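# Two robot arms tie a tight rope knot

## Task

Make a knot in the rope and pull it tight.

## Robot and tools

Robot: two arms, left_arm and right_arm, each with a two-finger gripper. Bases in the scene frame: left_arm at (+0.050, +0.302, 0) m, right_arm at (+0.010, -0.355, 0) m, both turned only slightly about z. A camera stand is fixed to the floor behind the arms.

Frames. Scene frame: origin at table-top height midway between the nominal bases, +x out over the table, +z up, left_arm on the +y side. Arm names do not match image left and right. Each arm reports its end_effector_position (m) and end_effector_quat_wxyz in its own base frame. Fixed cameras and the table use the scene frame. Motion offsets use the axes of that arm's current Hand target. Gripper axes: fingers point along +z and open and close along y. The reported position is the point between the pads, about 1 cm behind the fingertips. Reported poses can be off by a few cm, more at long reach.

Row layout, shared by execute_actions and move: one list of 14 numbers covering both arms, each in [-1, 1]. Order: dx, dy, dz, rx, ry, rz, opening for left_arm, then the same seven for right_arm. The first six are an offset from that arm's Hand target as it stood when the action or move began. They are not a pose. 1.0 equals 0.6 m or 180 degrees. rx, ry, rz form a single rotation vector. Opening is absolute: +1 is fully open (0.094 m), -1 closed. Send six zeros to re-command an arm's present Hand target. To keep a gripper as it is, send its current opening again, because a 0 there means half open.

execute_actions(actions, cameras): actions is a list of up to 15 actions. Each action is a table of up to 15 rows, one row per 1/30 s step. A shorter table repeats its last row. Every row counts from the action's start pose, so repeating an offset in a new action moves the arm further. Images come back only for an empty actions list or when cameras asks. An empty list also shows fields normally omitted.

move(target, speed, blend, opening_speed, grip_force, blocking, cameras): takes straight paths toward target, given as one 14-number row or a list of up to 15 rows. Every row is an offset from the same starting Hand targets, not from the row before. speed: m/s from 0.002 to 2.9, default 0.25, one value or one per target; turning is capped at twice that in rad/s. blend: corner rounding in m, default 0, meaning stop at each point. opening_speed: rate on the -1..+1 scale per second, at least 0.2; use it to close gently. grip_force: newtons per pad, 10 to 50, one value or one per arm. It stays set until changed, and lower values close slowly. blocking=false returns after about 0.5 s while the move continues. A move lasts 0.5 s to 10 s, and its paths ignore obstacles and the other arm. Faster moves lag more, stray more and hit harder. Keep paths away from an arm's own base. The result adds a move: line, such as done, off_target, moving, held or fault. done means at rest within 10 mm and 2 degrees. limits=paced means the pose was clipped; limits=held means steps were withheld.

wait(seconds 0 to 10, cameras): lets the scene run with the last commands held. stop(cameras): brakes a running move. zoom_image(camera, region [x0, y0, x1, y1] pixels, at most 504x504): enlarges part of the newest image from cam_high, cam_low, cam_left_wrist or cam_right_wrist (all 896x504). finished_scene(scene): ends the scene, cannot be undone, and should be the final call of that reply. The knot has to hold once the robot lets go.

Results: Hand target is the commanded pose after clipping, and the next offsets count from it. The gripper often stops short of it. Any next command, even zeros, requests it again, and if the gap stays you can send it as an offset. grip_measured is the measured opening on the command scale; empty, it reads up to about 2.5 mm wide. Joint positions end with the opening in m. Joint velocities may show within noise. Joint torques are in joint order with offsets and noise, and numbers 1 to 3 wrap at ±28 N m. Tool commands lists current commands. Joint ranges (rad): waist -2.618..3.054, shoulder 0..3.142, elbow 0..3.142 (straight at 2.901), wrist pitch ±1.571, wrist yaw ±1.571, wrist roll ±2.094.

Control quirks: each step, commanded orientation is limited to 40 degrees from the measured one. Weight and friction leave the gripper low, short or tilted, and small moves may go sideways or not happen at all. Check the pose after each move and correct tilt. A blocked arm keeps pushing until you command its target back past the gripper. To release, command an opening well above grip_measured. Grip force rises about 1 N per 0.001 below first contact, then jumps to the limit, up to about 50-64 N per pad.

Avoid: dropping the rope off the table or leaving it there; pushing any part of the rope more than a finger's width below the table top; releasing it while it moves; fast impacts and hard presses against fixed things; grippers, housings or wrist cameras touching each other, and one gripper closing on the other's fingers. The clearance check does not catch these. Wrist-camera cable contact counts as touching, and too much force on a cable is harmful. Avoid arm faults. Motor heat rises when holding loads, stretching out or pushing at unreachable poses. MOTOR HOT appears at 75 °C, a fold-up fault at 90 °C, and the arm collapses at 100 °C. The rope may get nudged now and then. Time spent thinking also passes in the scene.

Each tool is called after "Request:" as name(argument=value, ...), one argument or row to a line, values as JSON.

## Session

Request:
execute_actions(
  actions=[],
)

Scene clock: 0.00 s.
left_arm: end_effector_position=(+0.3902, +0.0138, +0.0800) grip_measured=+1.000 end_effector_quat_wxyz=(+0.570, -0.036, +0.819, +0.051) | right_arm: end_effector_position=(+0.3941, +0.0140, +0.0795) grip_measured=+1.000 end_effector_quat_wxyz=(+0.562, -0.029, +0.827, -0.010)
Joint positions: left_arm=[-0.034 1.577 0.342 0.877 -0.156 -0.013 0.094] | right_arm=[0.048 1.568 0.367 0.823 0.029 -0.042 0.094]
Joint velocities: within noise
Joint torques (N m): no reading
Motor temperatures (°C): left_arm=[23 29 28 28 22 22 25] | right_arm=[24 27 29 30 23 25 24]
Heat: left arm: 29 °C; right arm: 30 °C.
Hand target: left_arm +0.3913, +0.0138, +0.0820; +0.571, -0.036, +0.818, +0.051 | right_arm +0.3958, +0.0141, +0.0827; +0.565, -0.029, +0.825, -0.010
Tool commands: left_gripper/opening=+1.0 right_gripper/opening=+1.0
camera_calibration:
cam_left_wrist: T_world_to_cam=[[0.158424, -0.986685, 0.0368017, -0.0539884], [-0.717961, -0.140704, -0.681715, 0.382608], [0.677816, 0.081578, -0.730692, -0.110381], [0, 0, 0, 1]] pos_world=[0.358068, 0.00956969, 0.182162]
cam_right_wrist: T_world_to_cam=[[0.0740553, -0.988651, 0.130712, -0.0317391], [-0.747905, -0.141761, -0.648493, 0.392787], [0.659662, -0.0497357, -0.749915, -0.100927], [0, 0, 0, 1]] pos_world=[0.362695, 0.0192832, 0.183182]

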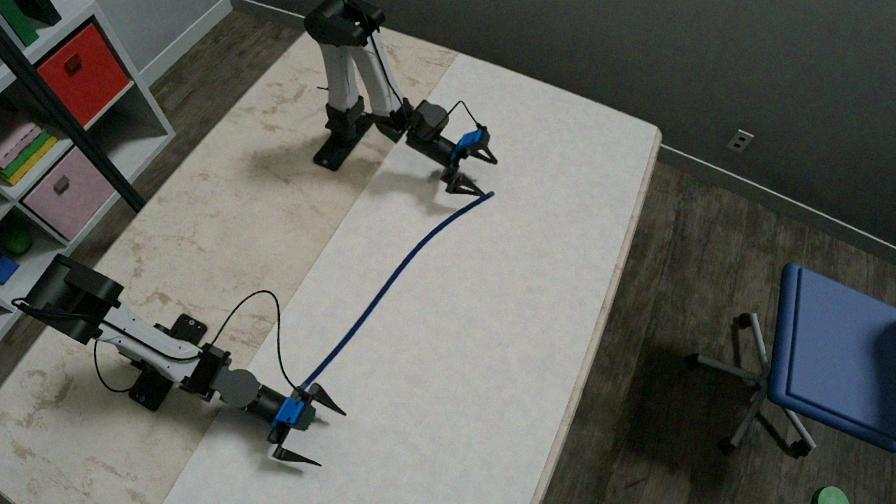

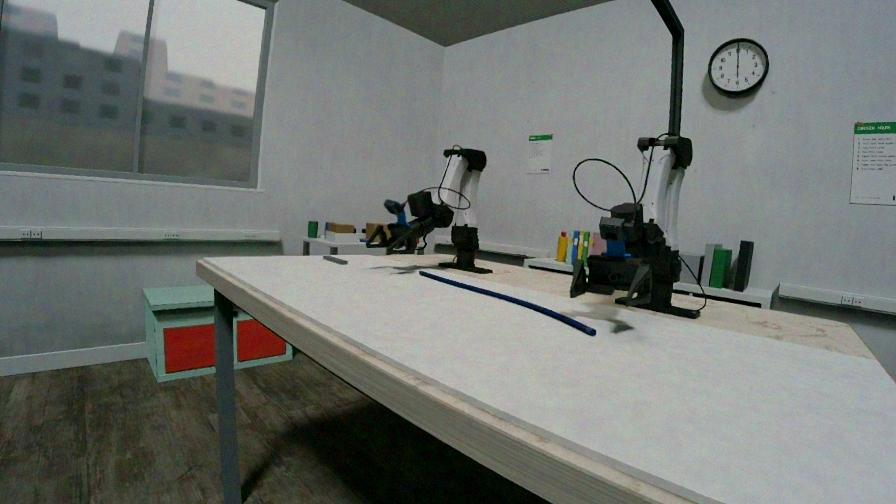

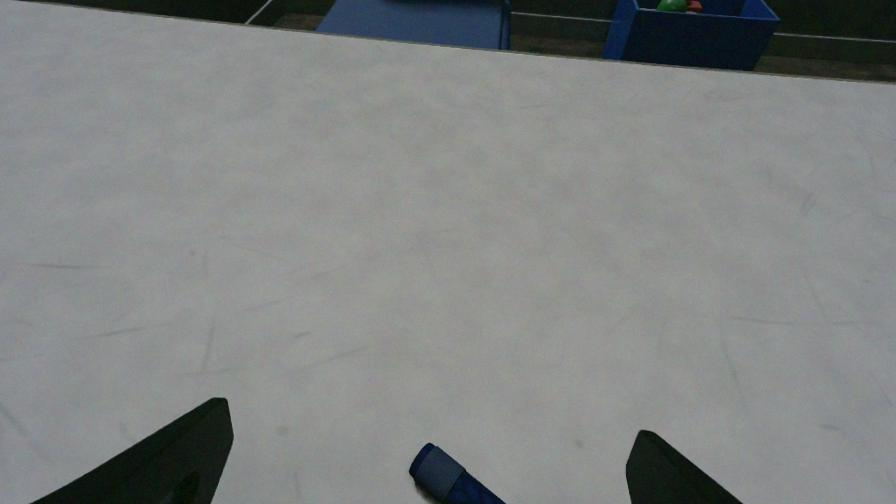

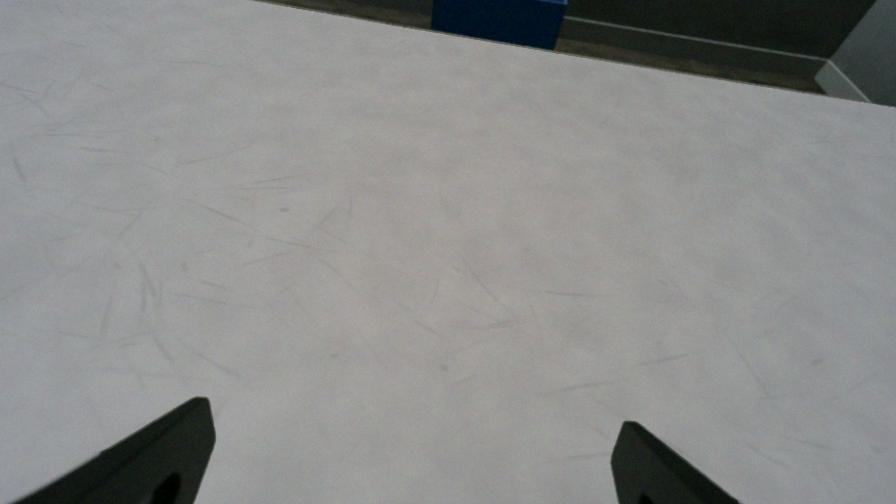

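Request:
move(
  target=[-0.043,-0.052,-0.0247,-0.183,0.361,-0.2845,0.2,0.001,0.146,-0.148,-0.274,0.3046,-0.3765,0.2],
  speed=0.4,
  cameras=["all"],
)

Scene clock: 66.23 s.
left_arm: end_effector_position=(+0.3859, -0.0184, +0.1091) grip_measured=+0.202 end_effector_quat_wxyz=(+0.003, -0.523, +0.852, +0.004) | right_arm: end_effector_position=(+0.3043, +0.0986, +0.1057) grip_measured=+0.202 end_effector_quat_wxyz=(-0.002, -0.651, +0.759, +0.005)
Joint positions: left_arm=[-0.052 2.017 1.799 -1.352 -0.01 -1.154 0.056] | right_arm=[0.31 1.762 1.447 -1.263 -0.007 -1.108 0.056]
Joint torques (N m): left_arm=[0.57 -9.02 7.46 0.27 0.08 -0.06] | right_arm=[-0.13 -7.31 8.39 0.32 0.06 -0.11]
Motor temperatures (°C): left_arm=[23 33 31 37 22 22 25] | right_arm=[24 30 33 36 23 25 24]
Heat: left arm: 37 °C; right arm: 36 °C.
Hand target: left_arm +0.3900, -0.0190, +0.1099; +0.000, -0.530, +0.848, +0.000 | right_arm +0.3096, +0.1000, +0.1099; +0.000, -0.655, +0.755, -0.001
Off the commanded pose: left_arm 0.004 m, 1 deg | right_arm 0.007 m, 1 deg.
move: done
camera_calibration:
cam_left_wrist: T_world_to_cam=[[0.928482, -0.371067, -0.0151833, -0.366324], [-0.326849, -0.835885, 0.440984, 0.108512], [-0.176326, -0.404483, -0.897387, 0.255336], [0, 0, 0, 1]] pos_world=[0.420615, 0.0580517, 0.175722]
cam_right_wrist: T_world_to_cam=[[0.997835, -0.0641011, -0.0147248, -0.301778], [-0.0503906, -0.88897, 0.455184, 0.0994238], [-0.0422678, -0.453456, -0.890276, 0.250284], [0, 0, 0, 1]] pos_world=[0.316714, 0.182533, 0.173122]

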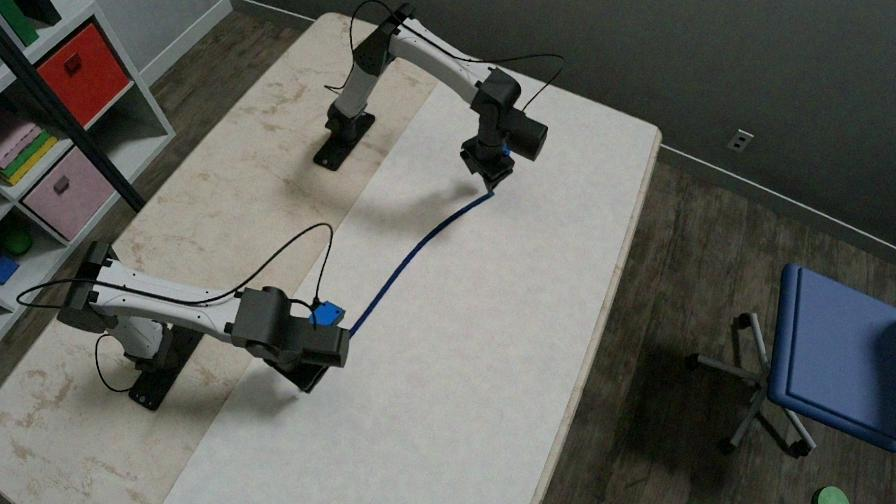

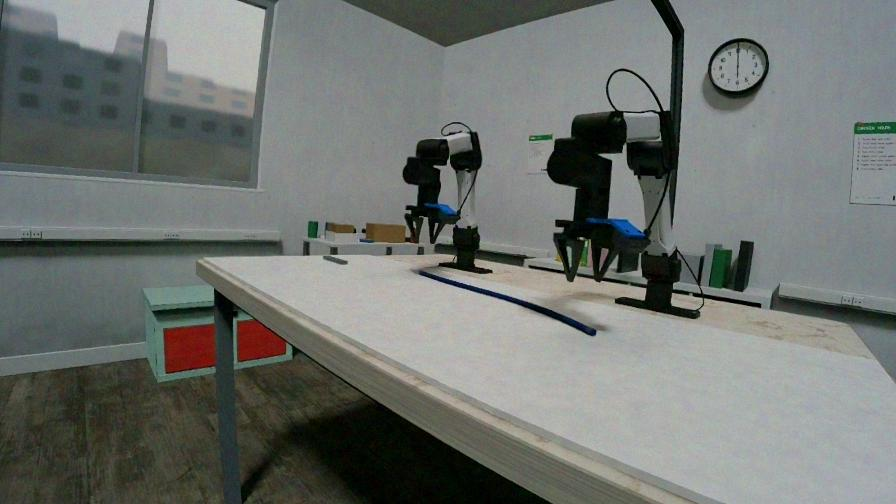

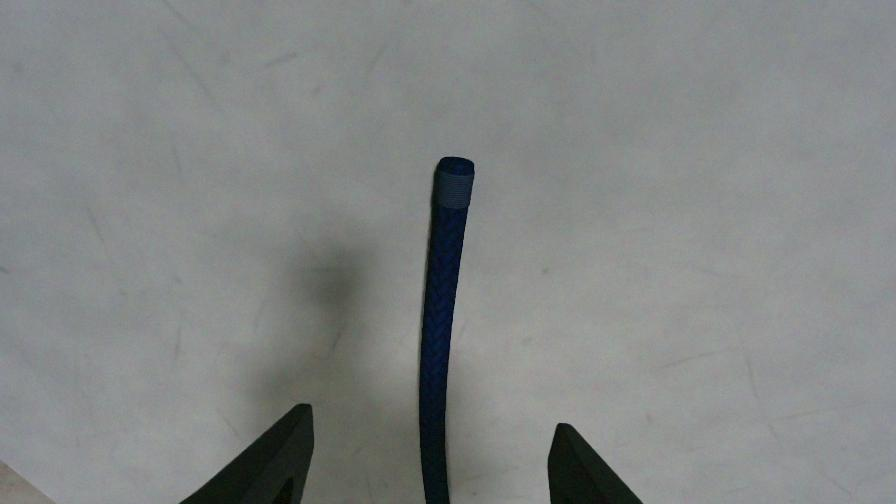

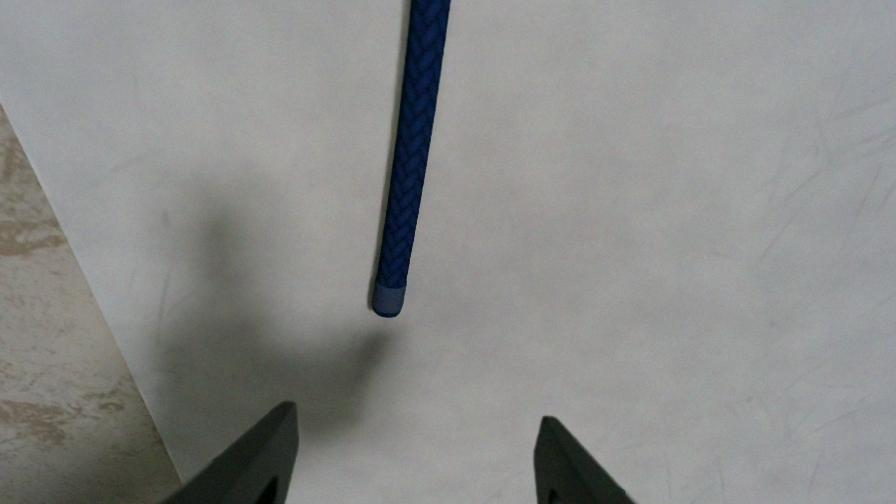

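Request:
move(
  target=[
    [0,0,0.15,0,0,0,0.2,0.004,0.0273,0.15,0,0,0,0.2],
    [0,0,0.15,0,0,0,-0.88,0.004,0.0273,0.15,0,0,0,-0.88],
  ],
  speed=0.2,
  cameras=["cam_left_wrist","cam_right_wrist"],
)

Scene clock: 83.33 s.
left_arm: end_effector_position=(+0.3925, -0.0191, +0.0261) grip_measured=-0.816 end_effector_quat_wxyz=(+0.007, -0.524, +0.852, +0.000) | right_arm: end_effector_position=(+0.2955, +0.1002, +0.0243) grip_measured=-0.878 end_effector_quat_wxyz=(+0.005, -0.656, +0.755, +0.001)
Joint positions: left_arm=[-0.052 2.076 1.553 -1.036 -0.009 -1.155 0.009] | right_arm=[0.323 1.791 1.148 -0.919 -0.006 -1.108 0.006]
Joint torques (N m): left_arm=[0.54 -10.15 4 0.52 0.07 -0.06] | right_arm=[0.09 -7.84 4.94 0.56 -0.02 0.05]
Motor temperatures (°C): left_arm=[23 35 35 33 22 22 25] | right_arm=[24 30 38 34 23 25 24]
Heat: left arm: 35 °C; right arm: 38 °C.
Hand target: left_arm +0.3900, -0.0191, +0.0200; +0.000, -0.530, +0.848, +0.000 | right_arm +0.2932, +0.0999, +0.0200; +0.000, -0.655, +0.755, -0.001
Off the commanded pose: left_arm 0.007 m, 1 deg | right_arm 0.005 m, 1 deg.
move: done
camera_calibration:
cam_left_wrist: T_world_to_cam=[[0.928997, -0.370067, -0.00378569, -0.374469], [-0.33096, -0.835317, 0.438988, 0.148501], [-0.165617, -0.406566, -0.898485, 0.177535], [0, 0, 0, 1]] pos_world=[0.426432, 0.057647, 0.0929049]
cam_right_wrist: T_world_to_cam=[[0.99875, -0.0499739, 0.000735467, -0.296125], [-0.0449453, -0.89162, 0.450548, 0.136145], [-0.0218599, -0.450018, -0.892752, 0.171881], [0, 0, 0, 1]] pos_world=[0.305631, 0.183941, 0.0923251]
Images, in order (width x height): cam_left_wrist 896x504, cam_right_wrist 896x504.

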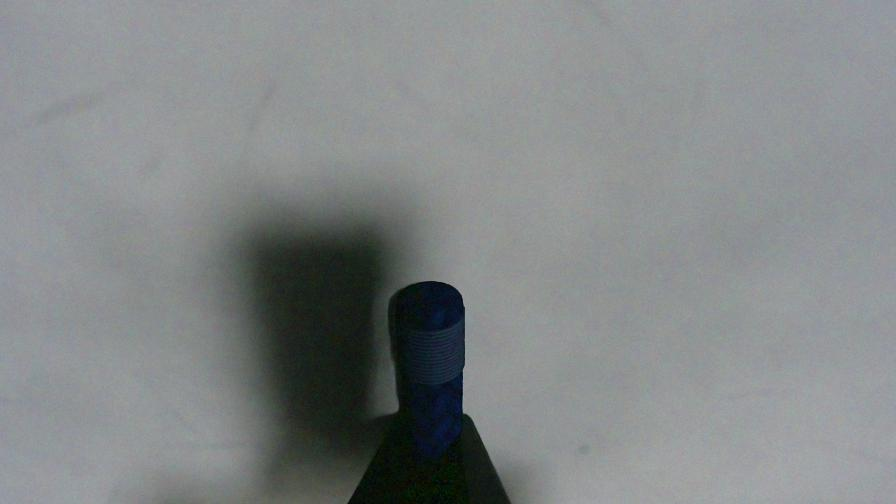

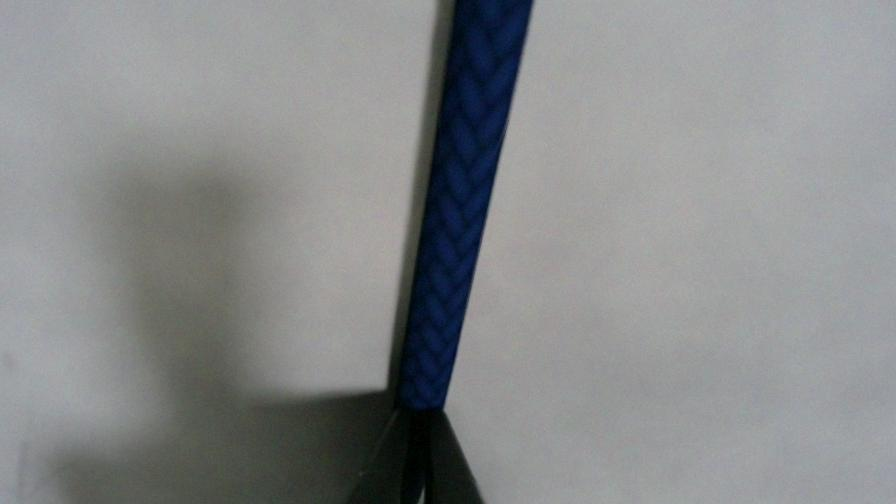

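Request:
move(
  target=[
    [0,0,0,0,0,0,-0.3,0,0,0,0,0,0,-0.3],
    [0.002,-0.003,0.015,0,0,0,-0.3,0.003,0,0.015,0,0,0,-0.3],
    [0.002,-0.003,0.015,0,0,0,-0.88,0.003,0,0.015,0,0,0,-0.88],
  ],
  speed=0.1,
  cameras=["cam_left_wrist","cam_right_wrist"],
)

Scene clock: 89.60 s.
left_arm: end_effector_position=(+0.3961, -0.0192, +0.0243) grip_measured=-0.812 end_effector_quat_wxyz=(+0.014, -0.526, +0.851, -0.005) | right_arm: end_effector_position=(+0.2962, +0.1004, +0.0173) grip_measured=-0.815 end_effector_quat_wxyz=(+0.009, -0.656, +0.755, +0.000)
Joint positions: left_arm=[-0.052 2.076 1.545 -1.011 -0.009 -1.159 0.009] | right_arm=[0.323 1.798 1.127 -0.883 -0.006 -1.108 0.009]
Joint torques (N m): left_arm=[0.18 -8.84 3.45 0.6 0.07 -0.06] | right_arm=[-0.7 -7.3 4.75 0.57 0.04 0.02]
Heat: left arm: 37 °C; right arm: 37 °C.
Hand target: left_arm +0.3910, -0.0209, +0.0109; +0.000, -0.530, +0.848, +0.000 | right_arm +0.2930, +0.0981, +0.0110; +0.000, -0.655, +0.755, -0.001
Off the commanded pose: left_arm 0.014 m, 2 deg | right_arm 0.007 m, 1 deg.
move: off_target (left_arm); target 3's new opening was sent with left_arm's hand 0.014 m and 2 deg from that target
camera_calibration:
cam_left_wrist: T_world_to_cam=[[0.930604, -0.365826, 0.0121247, -0.378841], [-0.334454, -0.836409, 0.434235, 0.151819], [-0.148713, -0.408156, -0.900718, 0.169656], [0, 0, 0, 1]] pos_world=[0.428557, 0.0576389, 0.0914806]
cam_right_wrist: T_world_to_cam=[[0.998721, -0.0499917, 0.00754349, -0.296892], [-0.0480683, -0.892675, 0.448131, 0.140665], [-0.0156689, -0.44792, -0.893936, 0.163684], [0, 0, 0, 1]] pos_world=[0.305839, 0.184044, 0.0855266]
Images, in order (width x height): cam_left_wrist 896x504, cam_right_wrist 896x504.

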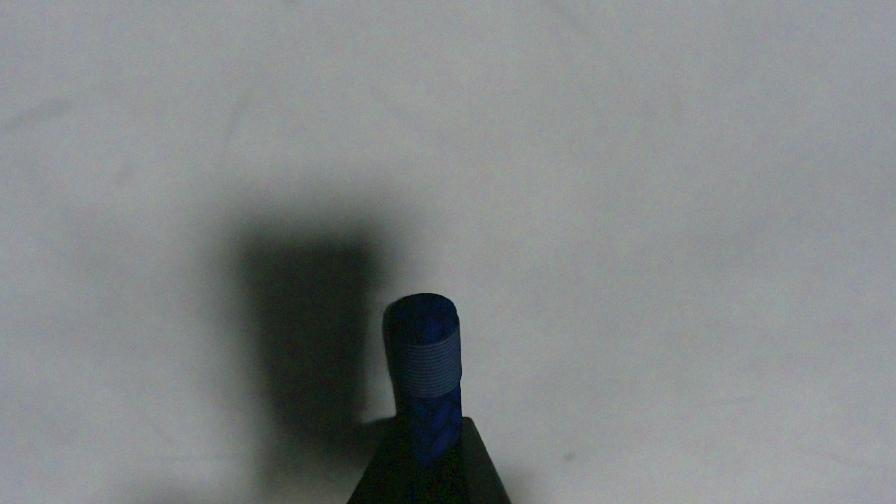

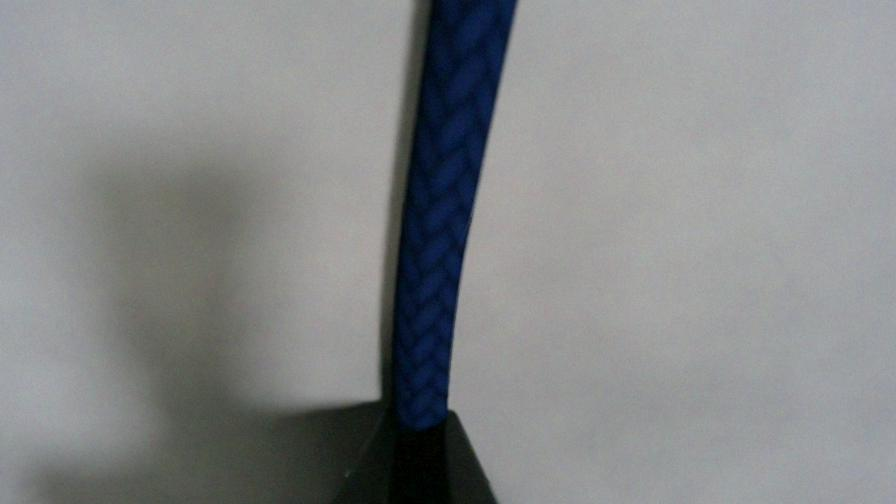

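Request:
move(
  target=[
    [0,0,-0.02,0,0,0,-0.88,0,0,0,0,0,0,-0.3],
    [0,0,-0.1,0,0,0,-0.88,0,0,-0.15,0,0,0,-0.3],
    [0,0,-0.133,0,0,0,-0.88,0.42,0.008,-0.333,0,0,0,-0.3],
  ],
  speed=0.25,
  blend=[0,0.03,0],
)

Request:
move(
  target=[
    [-0.07,-0.144,0,0,0,0.289,-0.88,0,0,0,0,0,0,-0.3],
    [0.286,-0.258,0,0,0,0.678,-0.88,0,0,0,0,0,0,-0.3],
    [0.511,-0.223,0,0,0,0.983,-0.88,0,0,0,0,0,0,-0.3],
    [0.69,-0.09,0.01,0,0,-0.767,-0.88,0,0,0,0,0,0,-0.3],
    [0.747,0.0025,0.06,0,0,-0.722,-0.88,0,0,0,0,0,0,-0.3],
  ],
  speed=0.28,
  blend=0.03,
  cameras=["cam_high","cam_low","cam_right_wrist"],
)

Scene clock: 113.87 s.
left_arm: end_effector_position=(+0.3848, -0.0187, +0.0723) grip_measured=-0.812 end_effector_quat_wxyz=(-0.018, -0.525, +0.850, +0.017) | right_arm: end_effector_position=(+0.2500, -0.1496, +0.2062) grip_measured=-0.302 end_effector_quat_wxyz=(+0.012, -0.651, +0.758, -0.037)
Joint positions: left_arm=[-0.052 2.07 1.73 -1.279 -0.009 -1.159 0.009] | right_arm=[-0.539 1.615 1.682 -1.561 0.001 -1.957 0.033]
Joint torques (N m): left_arm=[0.23 -13.87 7.32 0.17 0.08 -0.06] | right_arm=[-0.14 -5.71 7.86 0.39 -0.06 -0.12]
Motor temperatures (°C): left_arm=[23 41 34 30 22 22 26] | right_arm=[24 33 36 32 23 25 25]
Heat: left arm: 41 °C; right arm: 36 °C.
Hand target: left_arm +0.3910, -0.0209, +0.0907; +0.000, -0.530, +0.848, +0.000 | right_arm +0.2524, -0.1506, +0.2108; +0.000, -0.655, +0.755, -0.001
Off the commanded pose: left_arm 0.020 m, 3 deg | right_arm 0.005 m, 4 deg.
joint sent to its limit (right arm) — joint 4 (wrist pitch), lower limit. The joint targets are off in orientation, not in position.
move: off_target (left_arm, right_arm)

Scene clock: 122.03 s.
left_arm: end_effector_position=(+0.1926, -0.4230, +0.0452) grip_measured=-0.812 end_effector_quat_wxyz=(-0.012, +0.992, +0.125, -0.001) | right_arm: end_effector_position=(+0.2500, -0.1496, +0.2062) grip_measured=-0.302 end_effector_quat_wxyz=(+0.012, -0.651, +0.758, -0.037)
Joint positions: left_arm=[-1.146 2.421 2.203 -1.376 -0.006 1.744 0.009] | right_arm=[-0.539 1.615 1.682 -1.561 0.001 -1.958 0.033]
Joint torques (N m): left_arm=[0.46 -16.59 3.75 0.35 0.19 0.15] | right_arm=[-0.38 -5.39 7.73 0.32 -0.04 -0.06]
Heat: left arm: 45 °C; right arm: 38 °C.
Hand target: left_arm +0.1929, -0.4230, +0.0551; +0.000, +0.993, +0.121, +0.000 | right_arm +0.2524, -0.1506, +0.2108; +0.000, -0.655, +0.755, -0.001
Off the commanded pose: left_arm 0.010 m, 2 deg | right_arm 0.005 m, 4 deg.
joint sent to its limit (right arm) — joint 4 (wrist pitch), lower limit. The joint targets are off in orientation, not in position.
move: off_target (right_arm)
camera_calibration:
cam_right_wrist: T_world_to_cam=[[0.996169, -0.0606935, 0.0629551, -0.277047], [-0.0838123, -0.868068, 0.489319, -0.165229], [0.0249507, -0.492721, -0.869829, 0.198147], [0, 0, 0, 1]] pos_world=[0.257194, -0.0626137, 0.270645]
Images, in order (width x height): cam_high 896x504, cam_low 896x504, cam_right_wrist 896x504.

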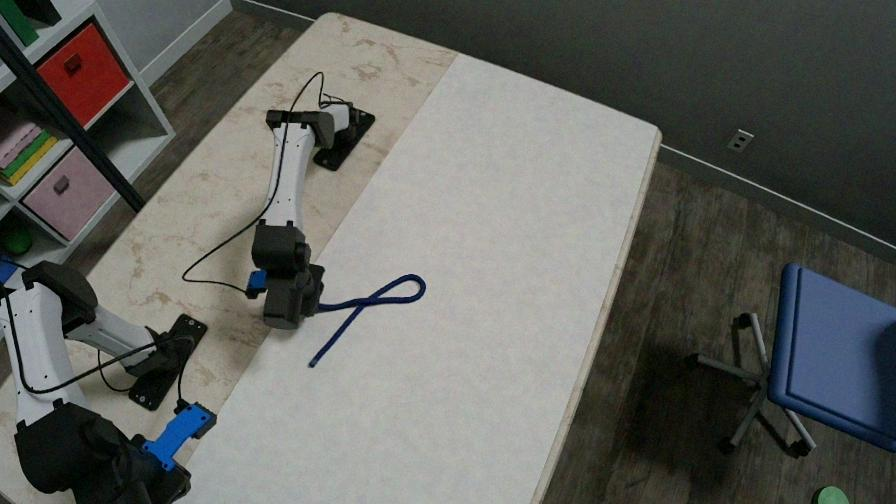

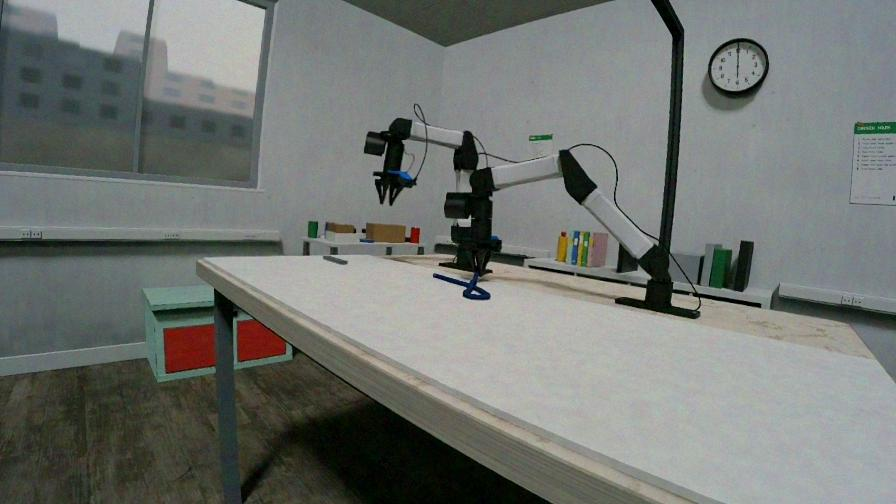

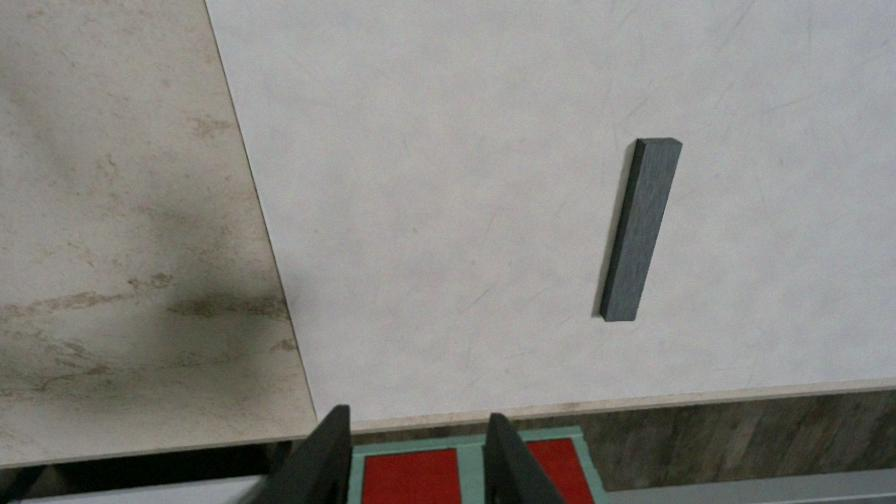

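Request:
move(
  target=[
    [0,0,0.045,0,0,0,-0.88,0,0,0,0,0,0,-0.3],
    [0,0,0.045,0,0,0,-0.3,0,0,0,0,0,0,-0.3],
    [0,0,-0.1,0,0,-0.5,-0.3,0,0,0,0,0,0,-0.3],
    [0,0,-0.1,0,0,-0.99,-0.3,0,0,0,0,0,0,-0.3],
  ],
  speed=[0.15,0.15,0.35,0.5],
  blend=[0,0,0.03,0],
  cameras=["cam_high","cam_left_wrist"],
)

Scene clock: 148.07 s.
left_arm: end_effector_position=(+0.1916, -0.4210, +0.1058) grip_measured=-0.303 end_effector_quat_wxyz=(+0.004, -0.098, +0.995, -0.003) | right_arm: end_effector_position=(+0.2500, -0.1496, +0.2062) grip_measured=-0.302 end_effector_quat_wxyz=(+0.012, -0.651, +0.758, -0.037)
Joint positions: left_arm=[-1.146 2.41 2.425 -1.578 -0.005 -1.342 0.033] | right_arm=[-0.539 1.615 1.682 -1.561 0.001 -1.958 0.033]
Joint torques (N m): left_arm=[0.47 -14.15 6.87 0.29 0.02 -0.09] | right_arm=[-0.21 -5.6 7.79 0.32 -0.1 -0.15]
Motor temperatures (°C): left_arm=[23 51 34 29 22 22 27] | right_arm=[24 31 41 31 23 25 24]
Heat: left arm: 51 °C; right arm: 41 °C.
Hand target: left_arm +0.1929, -0.4231, +0.1151; +0.000, -0.105, +0.994, -0.001 | right_arm +0.2524, -0.1506, +0.2108; +0.000, -0.655, +0.755, -0.001
Off the commanded pose: left_arm 0.010 m, 1 deg | right_arm 0.005 m, 4 deg.
joint sent to its limit (left arm) — joint 4 (wrist pitch), lower limit. The joint targets still meet the commanded pose.
joint sent to its limit (right arm) — joint 4 (wrist pitch), lower limit. The joint targets are off in orientation, not in position.
move: off_target (right_arm)
camera_calibration:
cam_left_wrist: T_world_to_cam=[[0.28219, -0.959349, -0.00427191, -0.460379], [-0.859068, -0.254669, 0.444012, 0.0563779], [-0.42705, -0.121626, -0.896011, 0.222216], [0, 0, 0, 1]] pos_world=[0.273244, -0.400279, 0.172109]
Images, in order (width x height): cam_high 896x504, cam_left_wrist 896x504.

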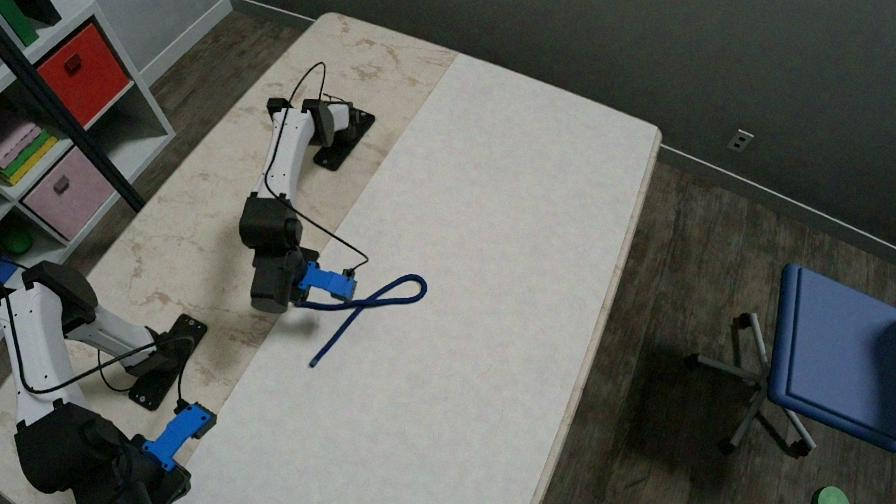

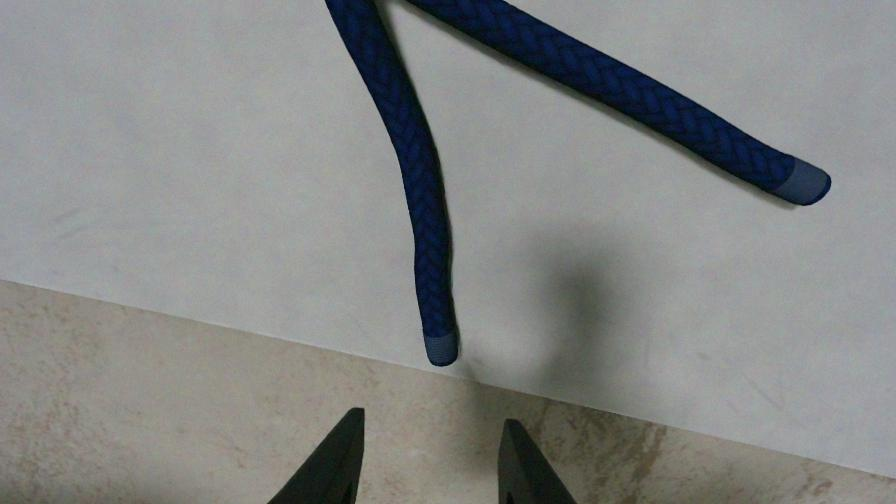

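Request:
move(
  target=[
    [0.0147,0.003,0.142,0,0,0,-0.3,0,0,0,0,0,0,-0.3],
    [0.0147,0.003,0.142,0,0,0,-0.88,0,0,0,0,0,0,-0.3],
  ],
  speed=0.2,
)

Request:
move(
  target=[
    [0.001,0.092,-0.059,0,0,0.456,-0.88,0,0,0,0,0,0,-0.3],
    [-0.117,0.196,-0.059,0,0,0.9,-0.88,0,0,0,0,0,0,-0.3],
    [-0.117,0.196,0,0,0,0.956,-0.88,0,0,0,0,0,0,-0.3],
  ],
  speed=0.25,
  blend=[0.02,0.01,0],
  cameras=["cam_high"],
)

Scene clock: 172.10 s.
left_arm: end_effector_position=(+0.1865, -0.4200, +0.0255) grip_measured=-0.810 end_effector_quat_wxyz=(-0.001, -0.103, +0.995, +0.012) | right_arm: end_effector_position=(+0.2500, -0.1496, +0.2062) grip_measured=-0.302 end_effector_quat_wxyz=(+0.012, -0.651, +0.758, -0.037)
Joint positions: left_arm=[-1.155 2.396 2.08 -1.278 -0.005 -1.361 0.009] | right_arm=[-0.539 1.615 1.682 -1.561 0.001 -1.958 0.033]
Joint torques (N m): left_arm=[-0.18 -15.54 3.37 0.58 0.03 -0.07] | right_arm=[-0.5 -5.82 7.79 0.36 -0.03 -0.09]
Heat: left arm: 54 °C; right arm: 42 °C.
Hand target: left_arm +0.1839, -0.4232, +0.0298; +0.000, -0.106, +0.994, +0.000 | right_arm +0.2524, -0.1506, +0.2108; +0.000, -0.655, +0.755, -0.001
Off the commanded pose: left_arm 0.006 m, 1 deg | right_arm 0.005 m, 4 deg.
joint sent to its limit (right arm) — joint 4 (wrist pitch), lower limit. The joint targets are off in orientation, not in position.
move: off_target (right_arm)

Scene clock: 178.93 s.
left_arm: end_effector_position=(+0.2291, -0.2966, +0.0341) grip_measured=-0.810 end_effector_quat_wxyz=(+0.003, +0.984, +0.177, +0.004) | right_arm: end_effector_position=(+0.2500, -0.1496, +0.2062) grip_measured=-0.302 end_effector_quat_wxyz=(+0.012, -0.651, +0.758, -0.037)
Joint positions: left_arm=[-0.916 2.003 1.477 -1.036 -0.005 1.87 0.009] | right_arm=[-0.539 1.615 1.682 -1.561 0.001 -1.958 0.033]
Joint torques (N m): left_arm=[0.66 -10.15 3.56 0.44 0.18 0.14] | right_arm=[-0.16 -5.39 7.9 0.31 0.01 -0.07]
Motor temperatures (°C): left_arm=[23 56 34 28 22 22 26] | right_arm=[24 31 42 31 23 25 24]
Heat: left arm: 56 °C; right arm: 42 °C.
Hand target: left_arm +0.2278, -0.2934, +0.0297; +0.000, +0.985, +0.174, +0.000 | right_arm +0.2524, -0.1506, +0.2108; +0.000, -0.655, +0.755, -0.001
Off the commanded pose: left_arm 0.006 m, 1 deg | right_arm 0.005 m, 4 deg.
joint sent to its limit (right arm) — joint 4 (wrist pitch), lower limit. The joint targets are off in orientation, not in position.
move: off_target (right_arm)
Images, in order (width x height): cam_high 896x504.

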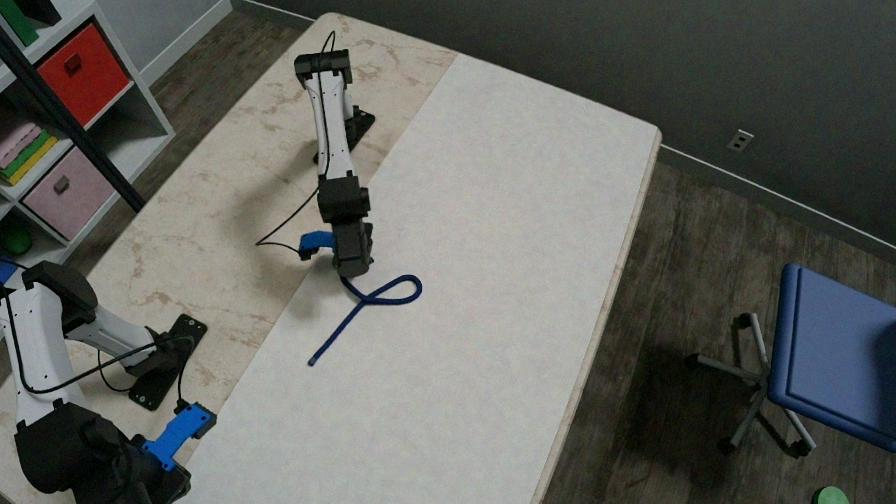

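Request:
move(
  target=[
    [0,0.004,0.012,0,0,0,-0.88,0,0,0,0,0,0,-0.3],
    [0,0.004,0.012,0,0,0,-0.3,0,0,0,0,0,0,-0.3],
    [0,0,-0.12,0,0,0,-0.3,0,0,0,0,0,0,-0.3],
    [0.2,-0.353,-0.2,0,0,-0.5,-0.3,0,0,0,0,0,0,-0.3],
  ],
  speed=0.35,
  blend=[0,0,0.03,0],
  cameras=["cam_high"],
)

Request:
zoom_image(
  camera="cam_high",
  region=[280, 200, 480, 400],
)

Scene clock: 188.40 s.
left_arm: end_effector_position=(+0.2710, -0.0535, +0.1443) grip_measured=-0.303 end_effector_quat_wxyz=(-0.006, +0.578, +0.816, +0.000) | right_arm: end_effector_position=(+0.2500, -0.1496, +0.2062) grip_measured=-0.302 end_effector_quat_wxyz=(+0.012, -0.651, +0.758, -0.037)
Joint positions: left_arm=[-0.198 1.598 1.417 -1.401 -0.005 1.036 0.033] | right_arm=[-0.539 1.615 1.682 -1.561 0.001 -1.958 0.033]
Joint torques (N m): left_arm=[0.46 -8.51 5.22 0.28 0.18 -0.05] | right_arm=[-0.05 -5.57 7.76 0.39 -0.08 -0.11]
Heat: left arm: 54 °C; right arm: 43 °C.
Hand target: left_arm +0.2680, -0.0533, +0.1497; +0.000, +0.573, +0.819, +0.000 | right_arm +0.2524, -0.1506, +0.2108; +0.000, -0.655, +0.755, -0.001
Off the commanded pose: left_arm 0.006 m, 1 deg | right_arm 0.005 m, 4 deg.
joint sent to its limit (right arm) — joint 4 (wrist pitch), lower limit. The joint targets are off in orientation, not in position.
move: off_target (right_arm); target 2's new opening was sent with left_arm's hand 0.011 m and 1 deg from that target
Images, in order (width x height): cam_high 896x504.

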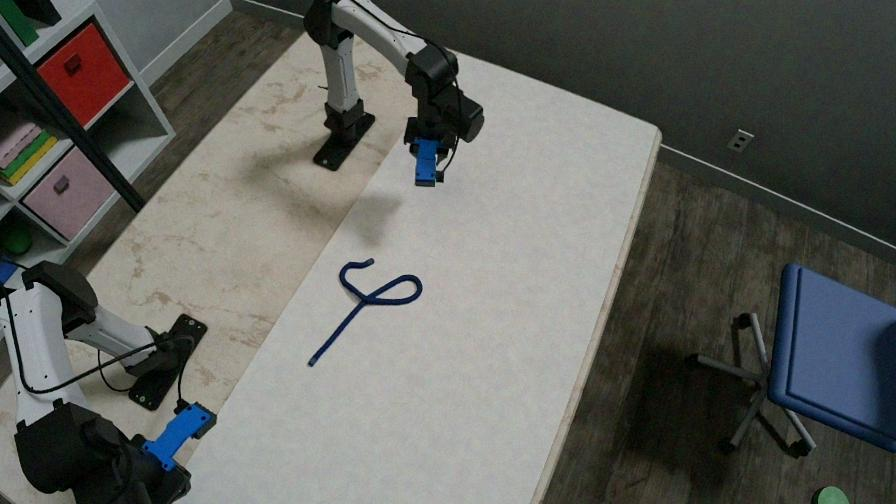

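Scaled by 2.520 from the camera's 896x504 image, which has a finer 1280x720 frame.

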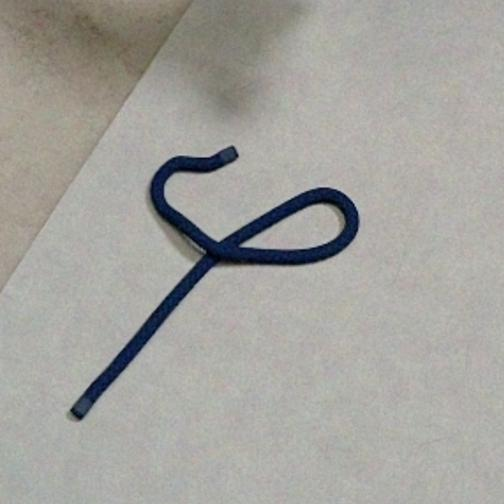

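Request:
move(
  target=[0,0,0,0,0,0,-0.3,-0.862,-0.07,0.135,0,0,0.083,-0.3],
  speed=0.4,
  cameras=["cam_right_wrist","cam_left_wrist"],
)

Scene clock: 207.10 s.
left_arm: end_effector_position=(+0.2710, -0.0535, +0.1443) grip_measured=-0.303 end_effector_quat_wxyz=(-0.006, +0.578, +0.816, +0.000) | right_arm: end_effector_position=(+0.3649, +0.3548, +0.1256) grip_measured=-0.302 end_effector_quat_wxyz=(+0.089, -0.555, +0.827, +0.013)
Joint positions: left_arm=[-0.198 1.598 1.417 -1.401 -0.005 1.035 0.033] | right_arm=[0.774 2.511 2.681 -1.561 0.008 -0.409 0.033]
Joint torques (N m): left_arm=[0.46 -8.51 5.2 0.27 0.18 -0.05] | right_arm=[-0.73 -13.49 7.99 0.74 -0.06 0.09]
Motor temperatures (°C): left_arm=[23 50 35 28 22 22 26] | right_arm=[24 31 43 30 23 25 24]
Heat: left arm: 50 °C; right arm: 43 °C.
Hand target: left_arm +0.2680, -0.0533, +0.1497; +0.000, +0.573, +0.819, +0.000 | right_arm +0.3670, +0.3554, +0.1297; +0.000, -0.552, +0.834, -0.001
Off the commanded pose: left_arm 0.006 m, 1 deg | right_arm 0.005 m, 10 deg.
joint sent to its limit (right arm) — joint 4 (wrist pitch), lower limit. The joint targets are off in orientation, not in position.
move: off_target (right_arm)
camera_calibration:
cam_left_wrist: T_world_to_cam=[[-0.91041, -0.413659, -0.00631591, 0.222621], [-0.370097, 0.807524, 0.459275, 0.123168], [-0.184883, 0.420466, -0.888272, 0.297526], [0, 0, 0, 1]] pos_world=[0.303268, -0.132472, 0.209122]
cam_right_wrist: T_world_to_cam=[[0.950121, -0.29953, 0.0868973, -0.257404], [-0.311447, -0.896547, 0.314968, 0.43668], [-0.0164349, -0.326321, -0.945116, 0.339245], [0, 0, 0, 1]] pos_world=[0.386143, 0.425106, 0.205454]
Images, in order (width x height): cam_left_wrist 896x504, cam_right_wrist 896x504.

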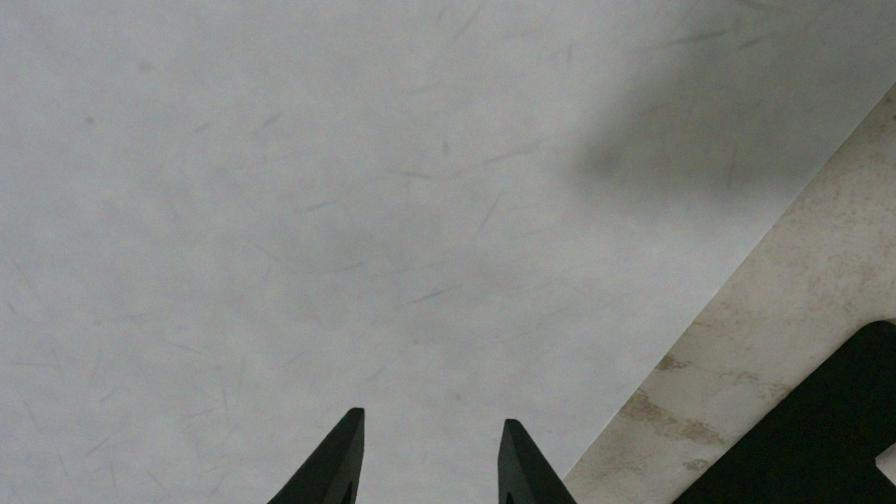

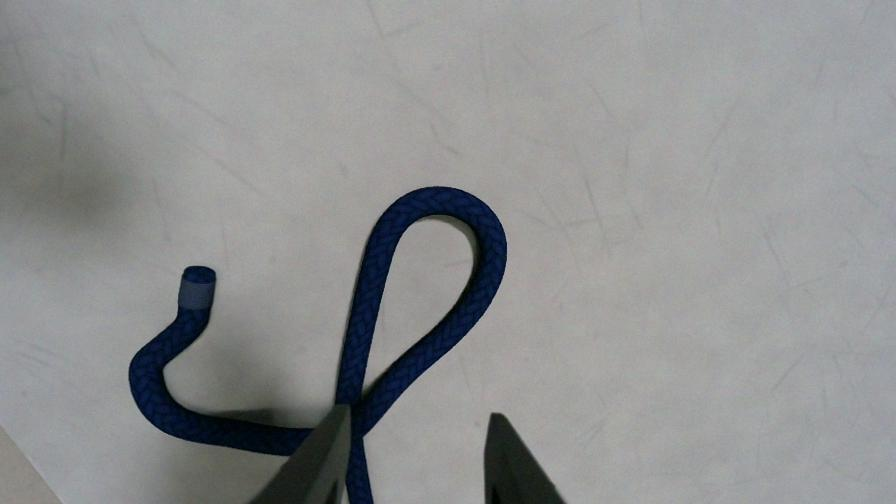

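Request:
move(
  target=[0,0,0,0,0,0,-0.3,-0.0095,0.031,0.1245,0,0,0,-0.3],
  speed=0.25,
  cameras=["cam_right_wrist"],
)

Scene clock: 224.57 s.
left_arm: end_effector_position=(+0.2704, -0.0533, +0.1443) grip_measured=-0.303 end_effector_quat_wxyz=(-0.007, +0.578, +0.816, +0.000) | right_arm: end_effector_position=(+0.3507, +0.3635, +0.0469) grip_measured=-0.302 end_effector_quat_wxyz=(+0.010, -0.554, +0.832, -0.002)
Joint positions: left_arm=[-0.198 1.598 1.417 -1.403 -0.005 1.035 0.033] | right_arm=[0.806 2.678 2.691 -1.565 0.008 -0.369 0.033]
Joint torques (N m): left_arm=[0.46 -8.51 5.22 0.29 0.18 -0.05] | right_arm=[-0.18 -15.79 8.12 0.37 -0.05 0.02]
Motor temperatures (°C): left_arm=[23 47 36 28 22 22 26] | right_arm=[24 41 44 30 23 25 23]
Heat: left arm: 47 °C; right arm: 44 °C.
Hand target: left_arm +0.2680, -0.0533, +0.1497; +0.000, +0.573, +0.819, +0.000 | right_arm +0.3522, +0.3679, +0.0550; +0.000, -0.552, +0.834, -0.001
Off the commanded pose: left_arm 0.006 m, 1 deg | right_arm 0.009 m, 1 deg.
joint sent to its limit (right arm) — joint 4 (wrist pitch), lower limit. The joint targets still meet the commanded pose.
move: done
camera_calibration:
cam_right_wrist: T_world_to_cam=[[0.953359, -0.301672, 0.0100314, -0.231132], [-0.274254, -0.851873, 0.446203, 0.429338], [-0.126061, -0.428143, -0.894875, 0.340473], [0, 0, 0, 1]] pos_world=[0.38102, 0.441786, 0.115427]
Images, in order (width x height): cam_right_wrist 896x504.

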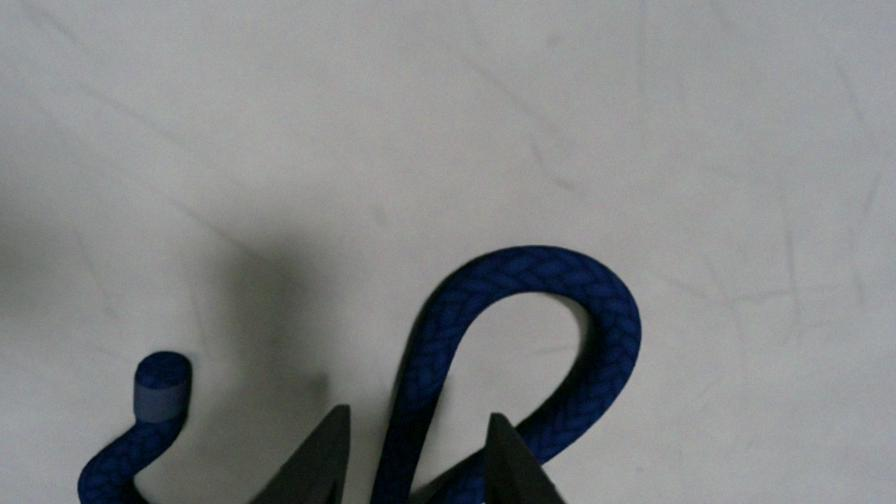

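Request:
move(
  target=[
    [0,0,0,0,0,0,-0.3,-0.0073,-0.0023,0.053,0,0,0,-0.3],
    [0,0,0,0,0,0,-0.3,-0.0073,-0.0023,0.053,0,0,0,-0.88],
  ],
  speed=0.12,
)

Request:
move(
  target=[
    [0,0,0,0,0,0,-0.3,0,0,-0.085,0,0,0,-0.88],
    [0,0,0,0,0,0,-0.3,0.082,0.15,-0.085,0,0,-0.3,-0.88],
    [0,0,0,0,0,0,-0.3,0.082,0.15,-0.025,0,0,-0.3,-0.88],
  ],
  speed=0.2,
  blend=[0.01,0.01,0],
  cameras=["cam_high","cam_right_wrist"],
)

Scene clock: 247.27 s.
left_arm: end_effector_position=(+0.2703, -0.0533, +0.1443) grip_measured=-0.303 end_effector_quat_wxyz=(-0.007, +0.578, +0.816, +0.000) | right_arm: end_effector_position=(+0.3544, +0.3674, +0.0203) grip_measured=-0.817 end_effector_quat_wxyz=(+0.000, -0.554, +0.833, -0.004)
Joint positions: left_arm=[-0.198 1.598 1.417 -1.403 -0.005 1.034 0.033] | right_arm=[0.806 2.766 2.757 -1.565 0.008 -0.368 0.009]
Joint torques (N m): left_arm=[0.46 -8.5 5.2 0.3 0.18 -0.04] | right_arm=[-0.24 -14.72 8.06 0.3 -0.07 0.09]
Heat: left arm: 45 °C; right arm: 45 °C.
Hand target: left_arm +0.2680, -0.0533, +0.1497; +0.000, +0.573, +0.819, +0.000 | right_arm +0.3552, +0.3714, +0.0230; +0.000, -0.552, +0.834, -0.001
Off the commanded pose: left_arm 0.006 m, 1 deg | right_arm 0.005 m, 0 deg.
joint sent to its limit (right arm) — joint 4 (wrist pitch), lower limit. The joint targets still meet the commanded pose.
move: done

Scene clock: 250.93 s.
left_arm: end_effector_position=(+0.2690, -0.0531, +0.1454) grip_measured=-0.303 end_effector_quat_wxyz=(-0.008, +0.578, +0.816, -0.001) | right_arm: end_effector_position=(+0.2551, +0.3601, +0.0332) grip_measured=-0.817 end_effector_quat_wxyz=(+0.008, +0.867, -0.498, +0.003)
Joint positions: left_arm=[-0.198 1.594 1.417 -1.408 -0.005 1.034 0.033] | right_arm=[0.957 2.294 1.934 -1.226 0.008 -1.142 0.009]
Joint torques (N m): left_arm=[0.46 -8.06 5.22 0.35 0.18 -0.05] | right_arm=[-0.2 -15.21 4.92 0.43 -0.05 -0.13]
Motor temperatures (°C): left_arm=[23 45 36 27 22 22 26] | right_arm=[24 47 43 30 23 25 24]
Heat: left arm: 45 °C; right arm: 47 °C.
Hand target: left_arm +0.2680, -0.0533, +0.1496; +0.000, +0.573, +0.819, +0.000 | right_arm +0.2531, +0.3613, +0.0380; +0.000, +0.870, -0.493, +0.001
Off the commanded pose: left_arm 0.004 m, 1 deg | right_arm 0.005 m, 1 deg.
move: done
camera_calibration:
cam_right_wrist: T_world_to_cam=[[0.814784, 0.579517, -0.0169695, -0.422041], [0.518301, -0.714977, 0.469225, 0.154219], [0.259791, -0.391112, -0.882916, 0.202564], [0, 0, 0, 1]] pos_world=[0.211316, 0.434068, 0.0993224]
Images, in order (width x height): cam_high 896x504, cam_right_wrist 896x504.

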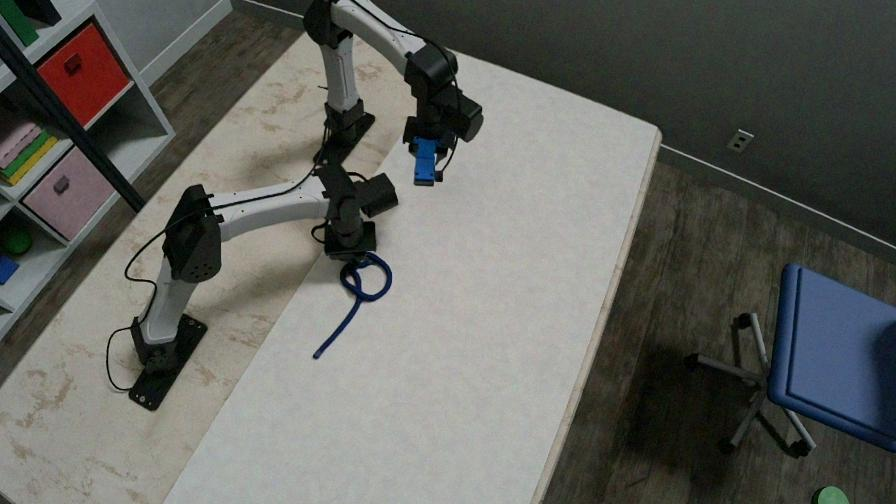

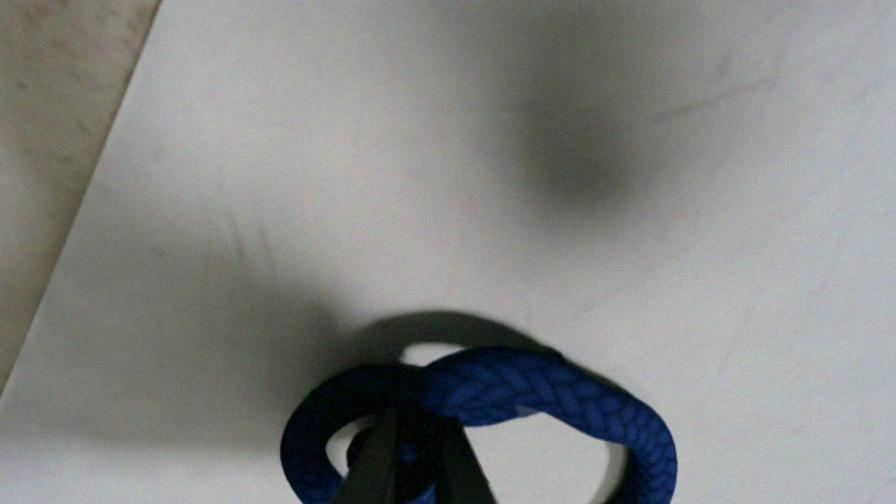

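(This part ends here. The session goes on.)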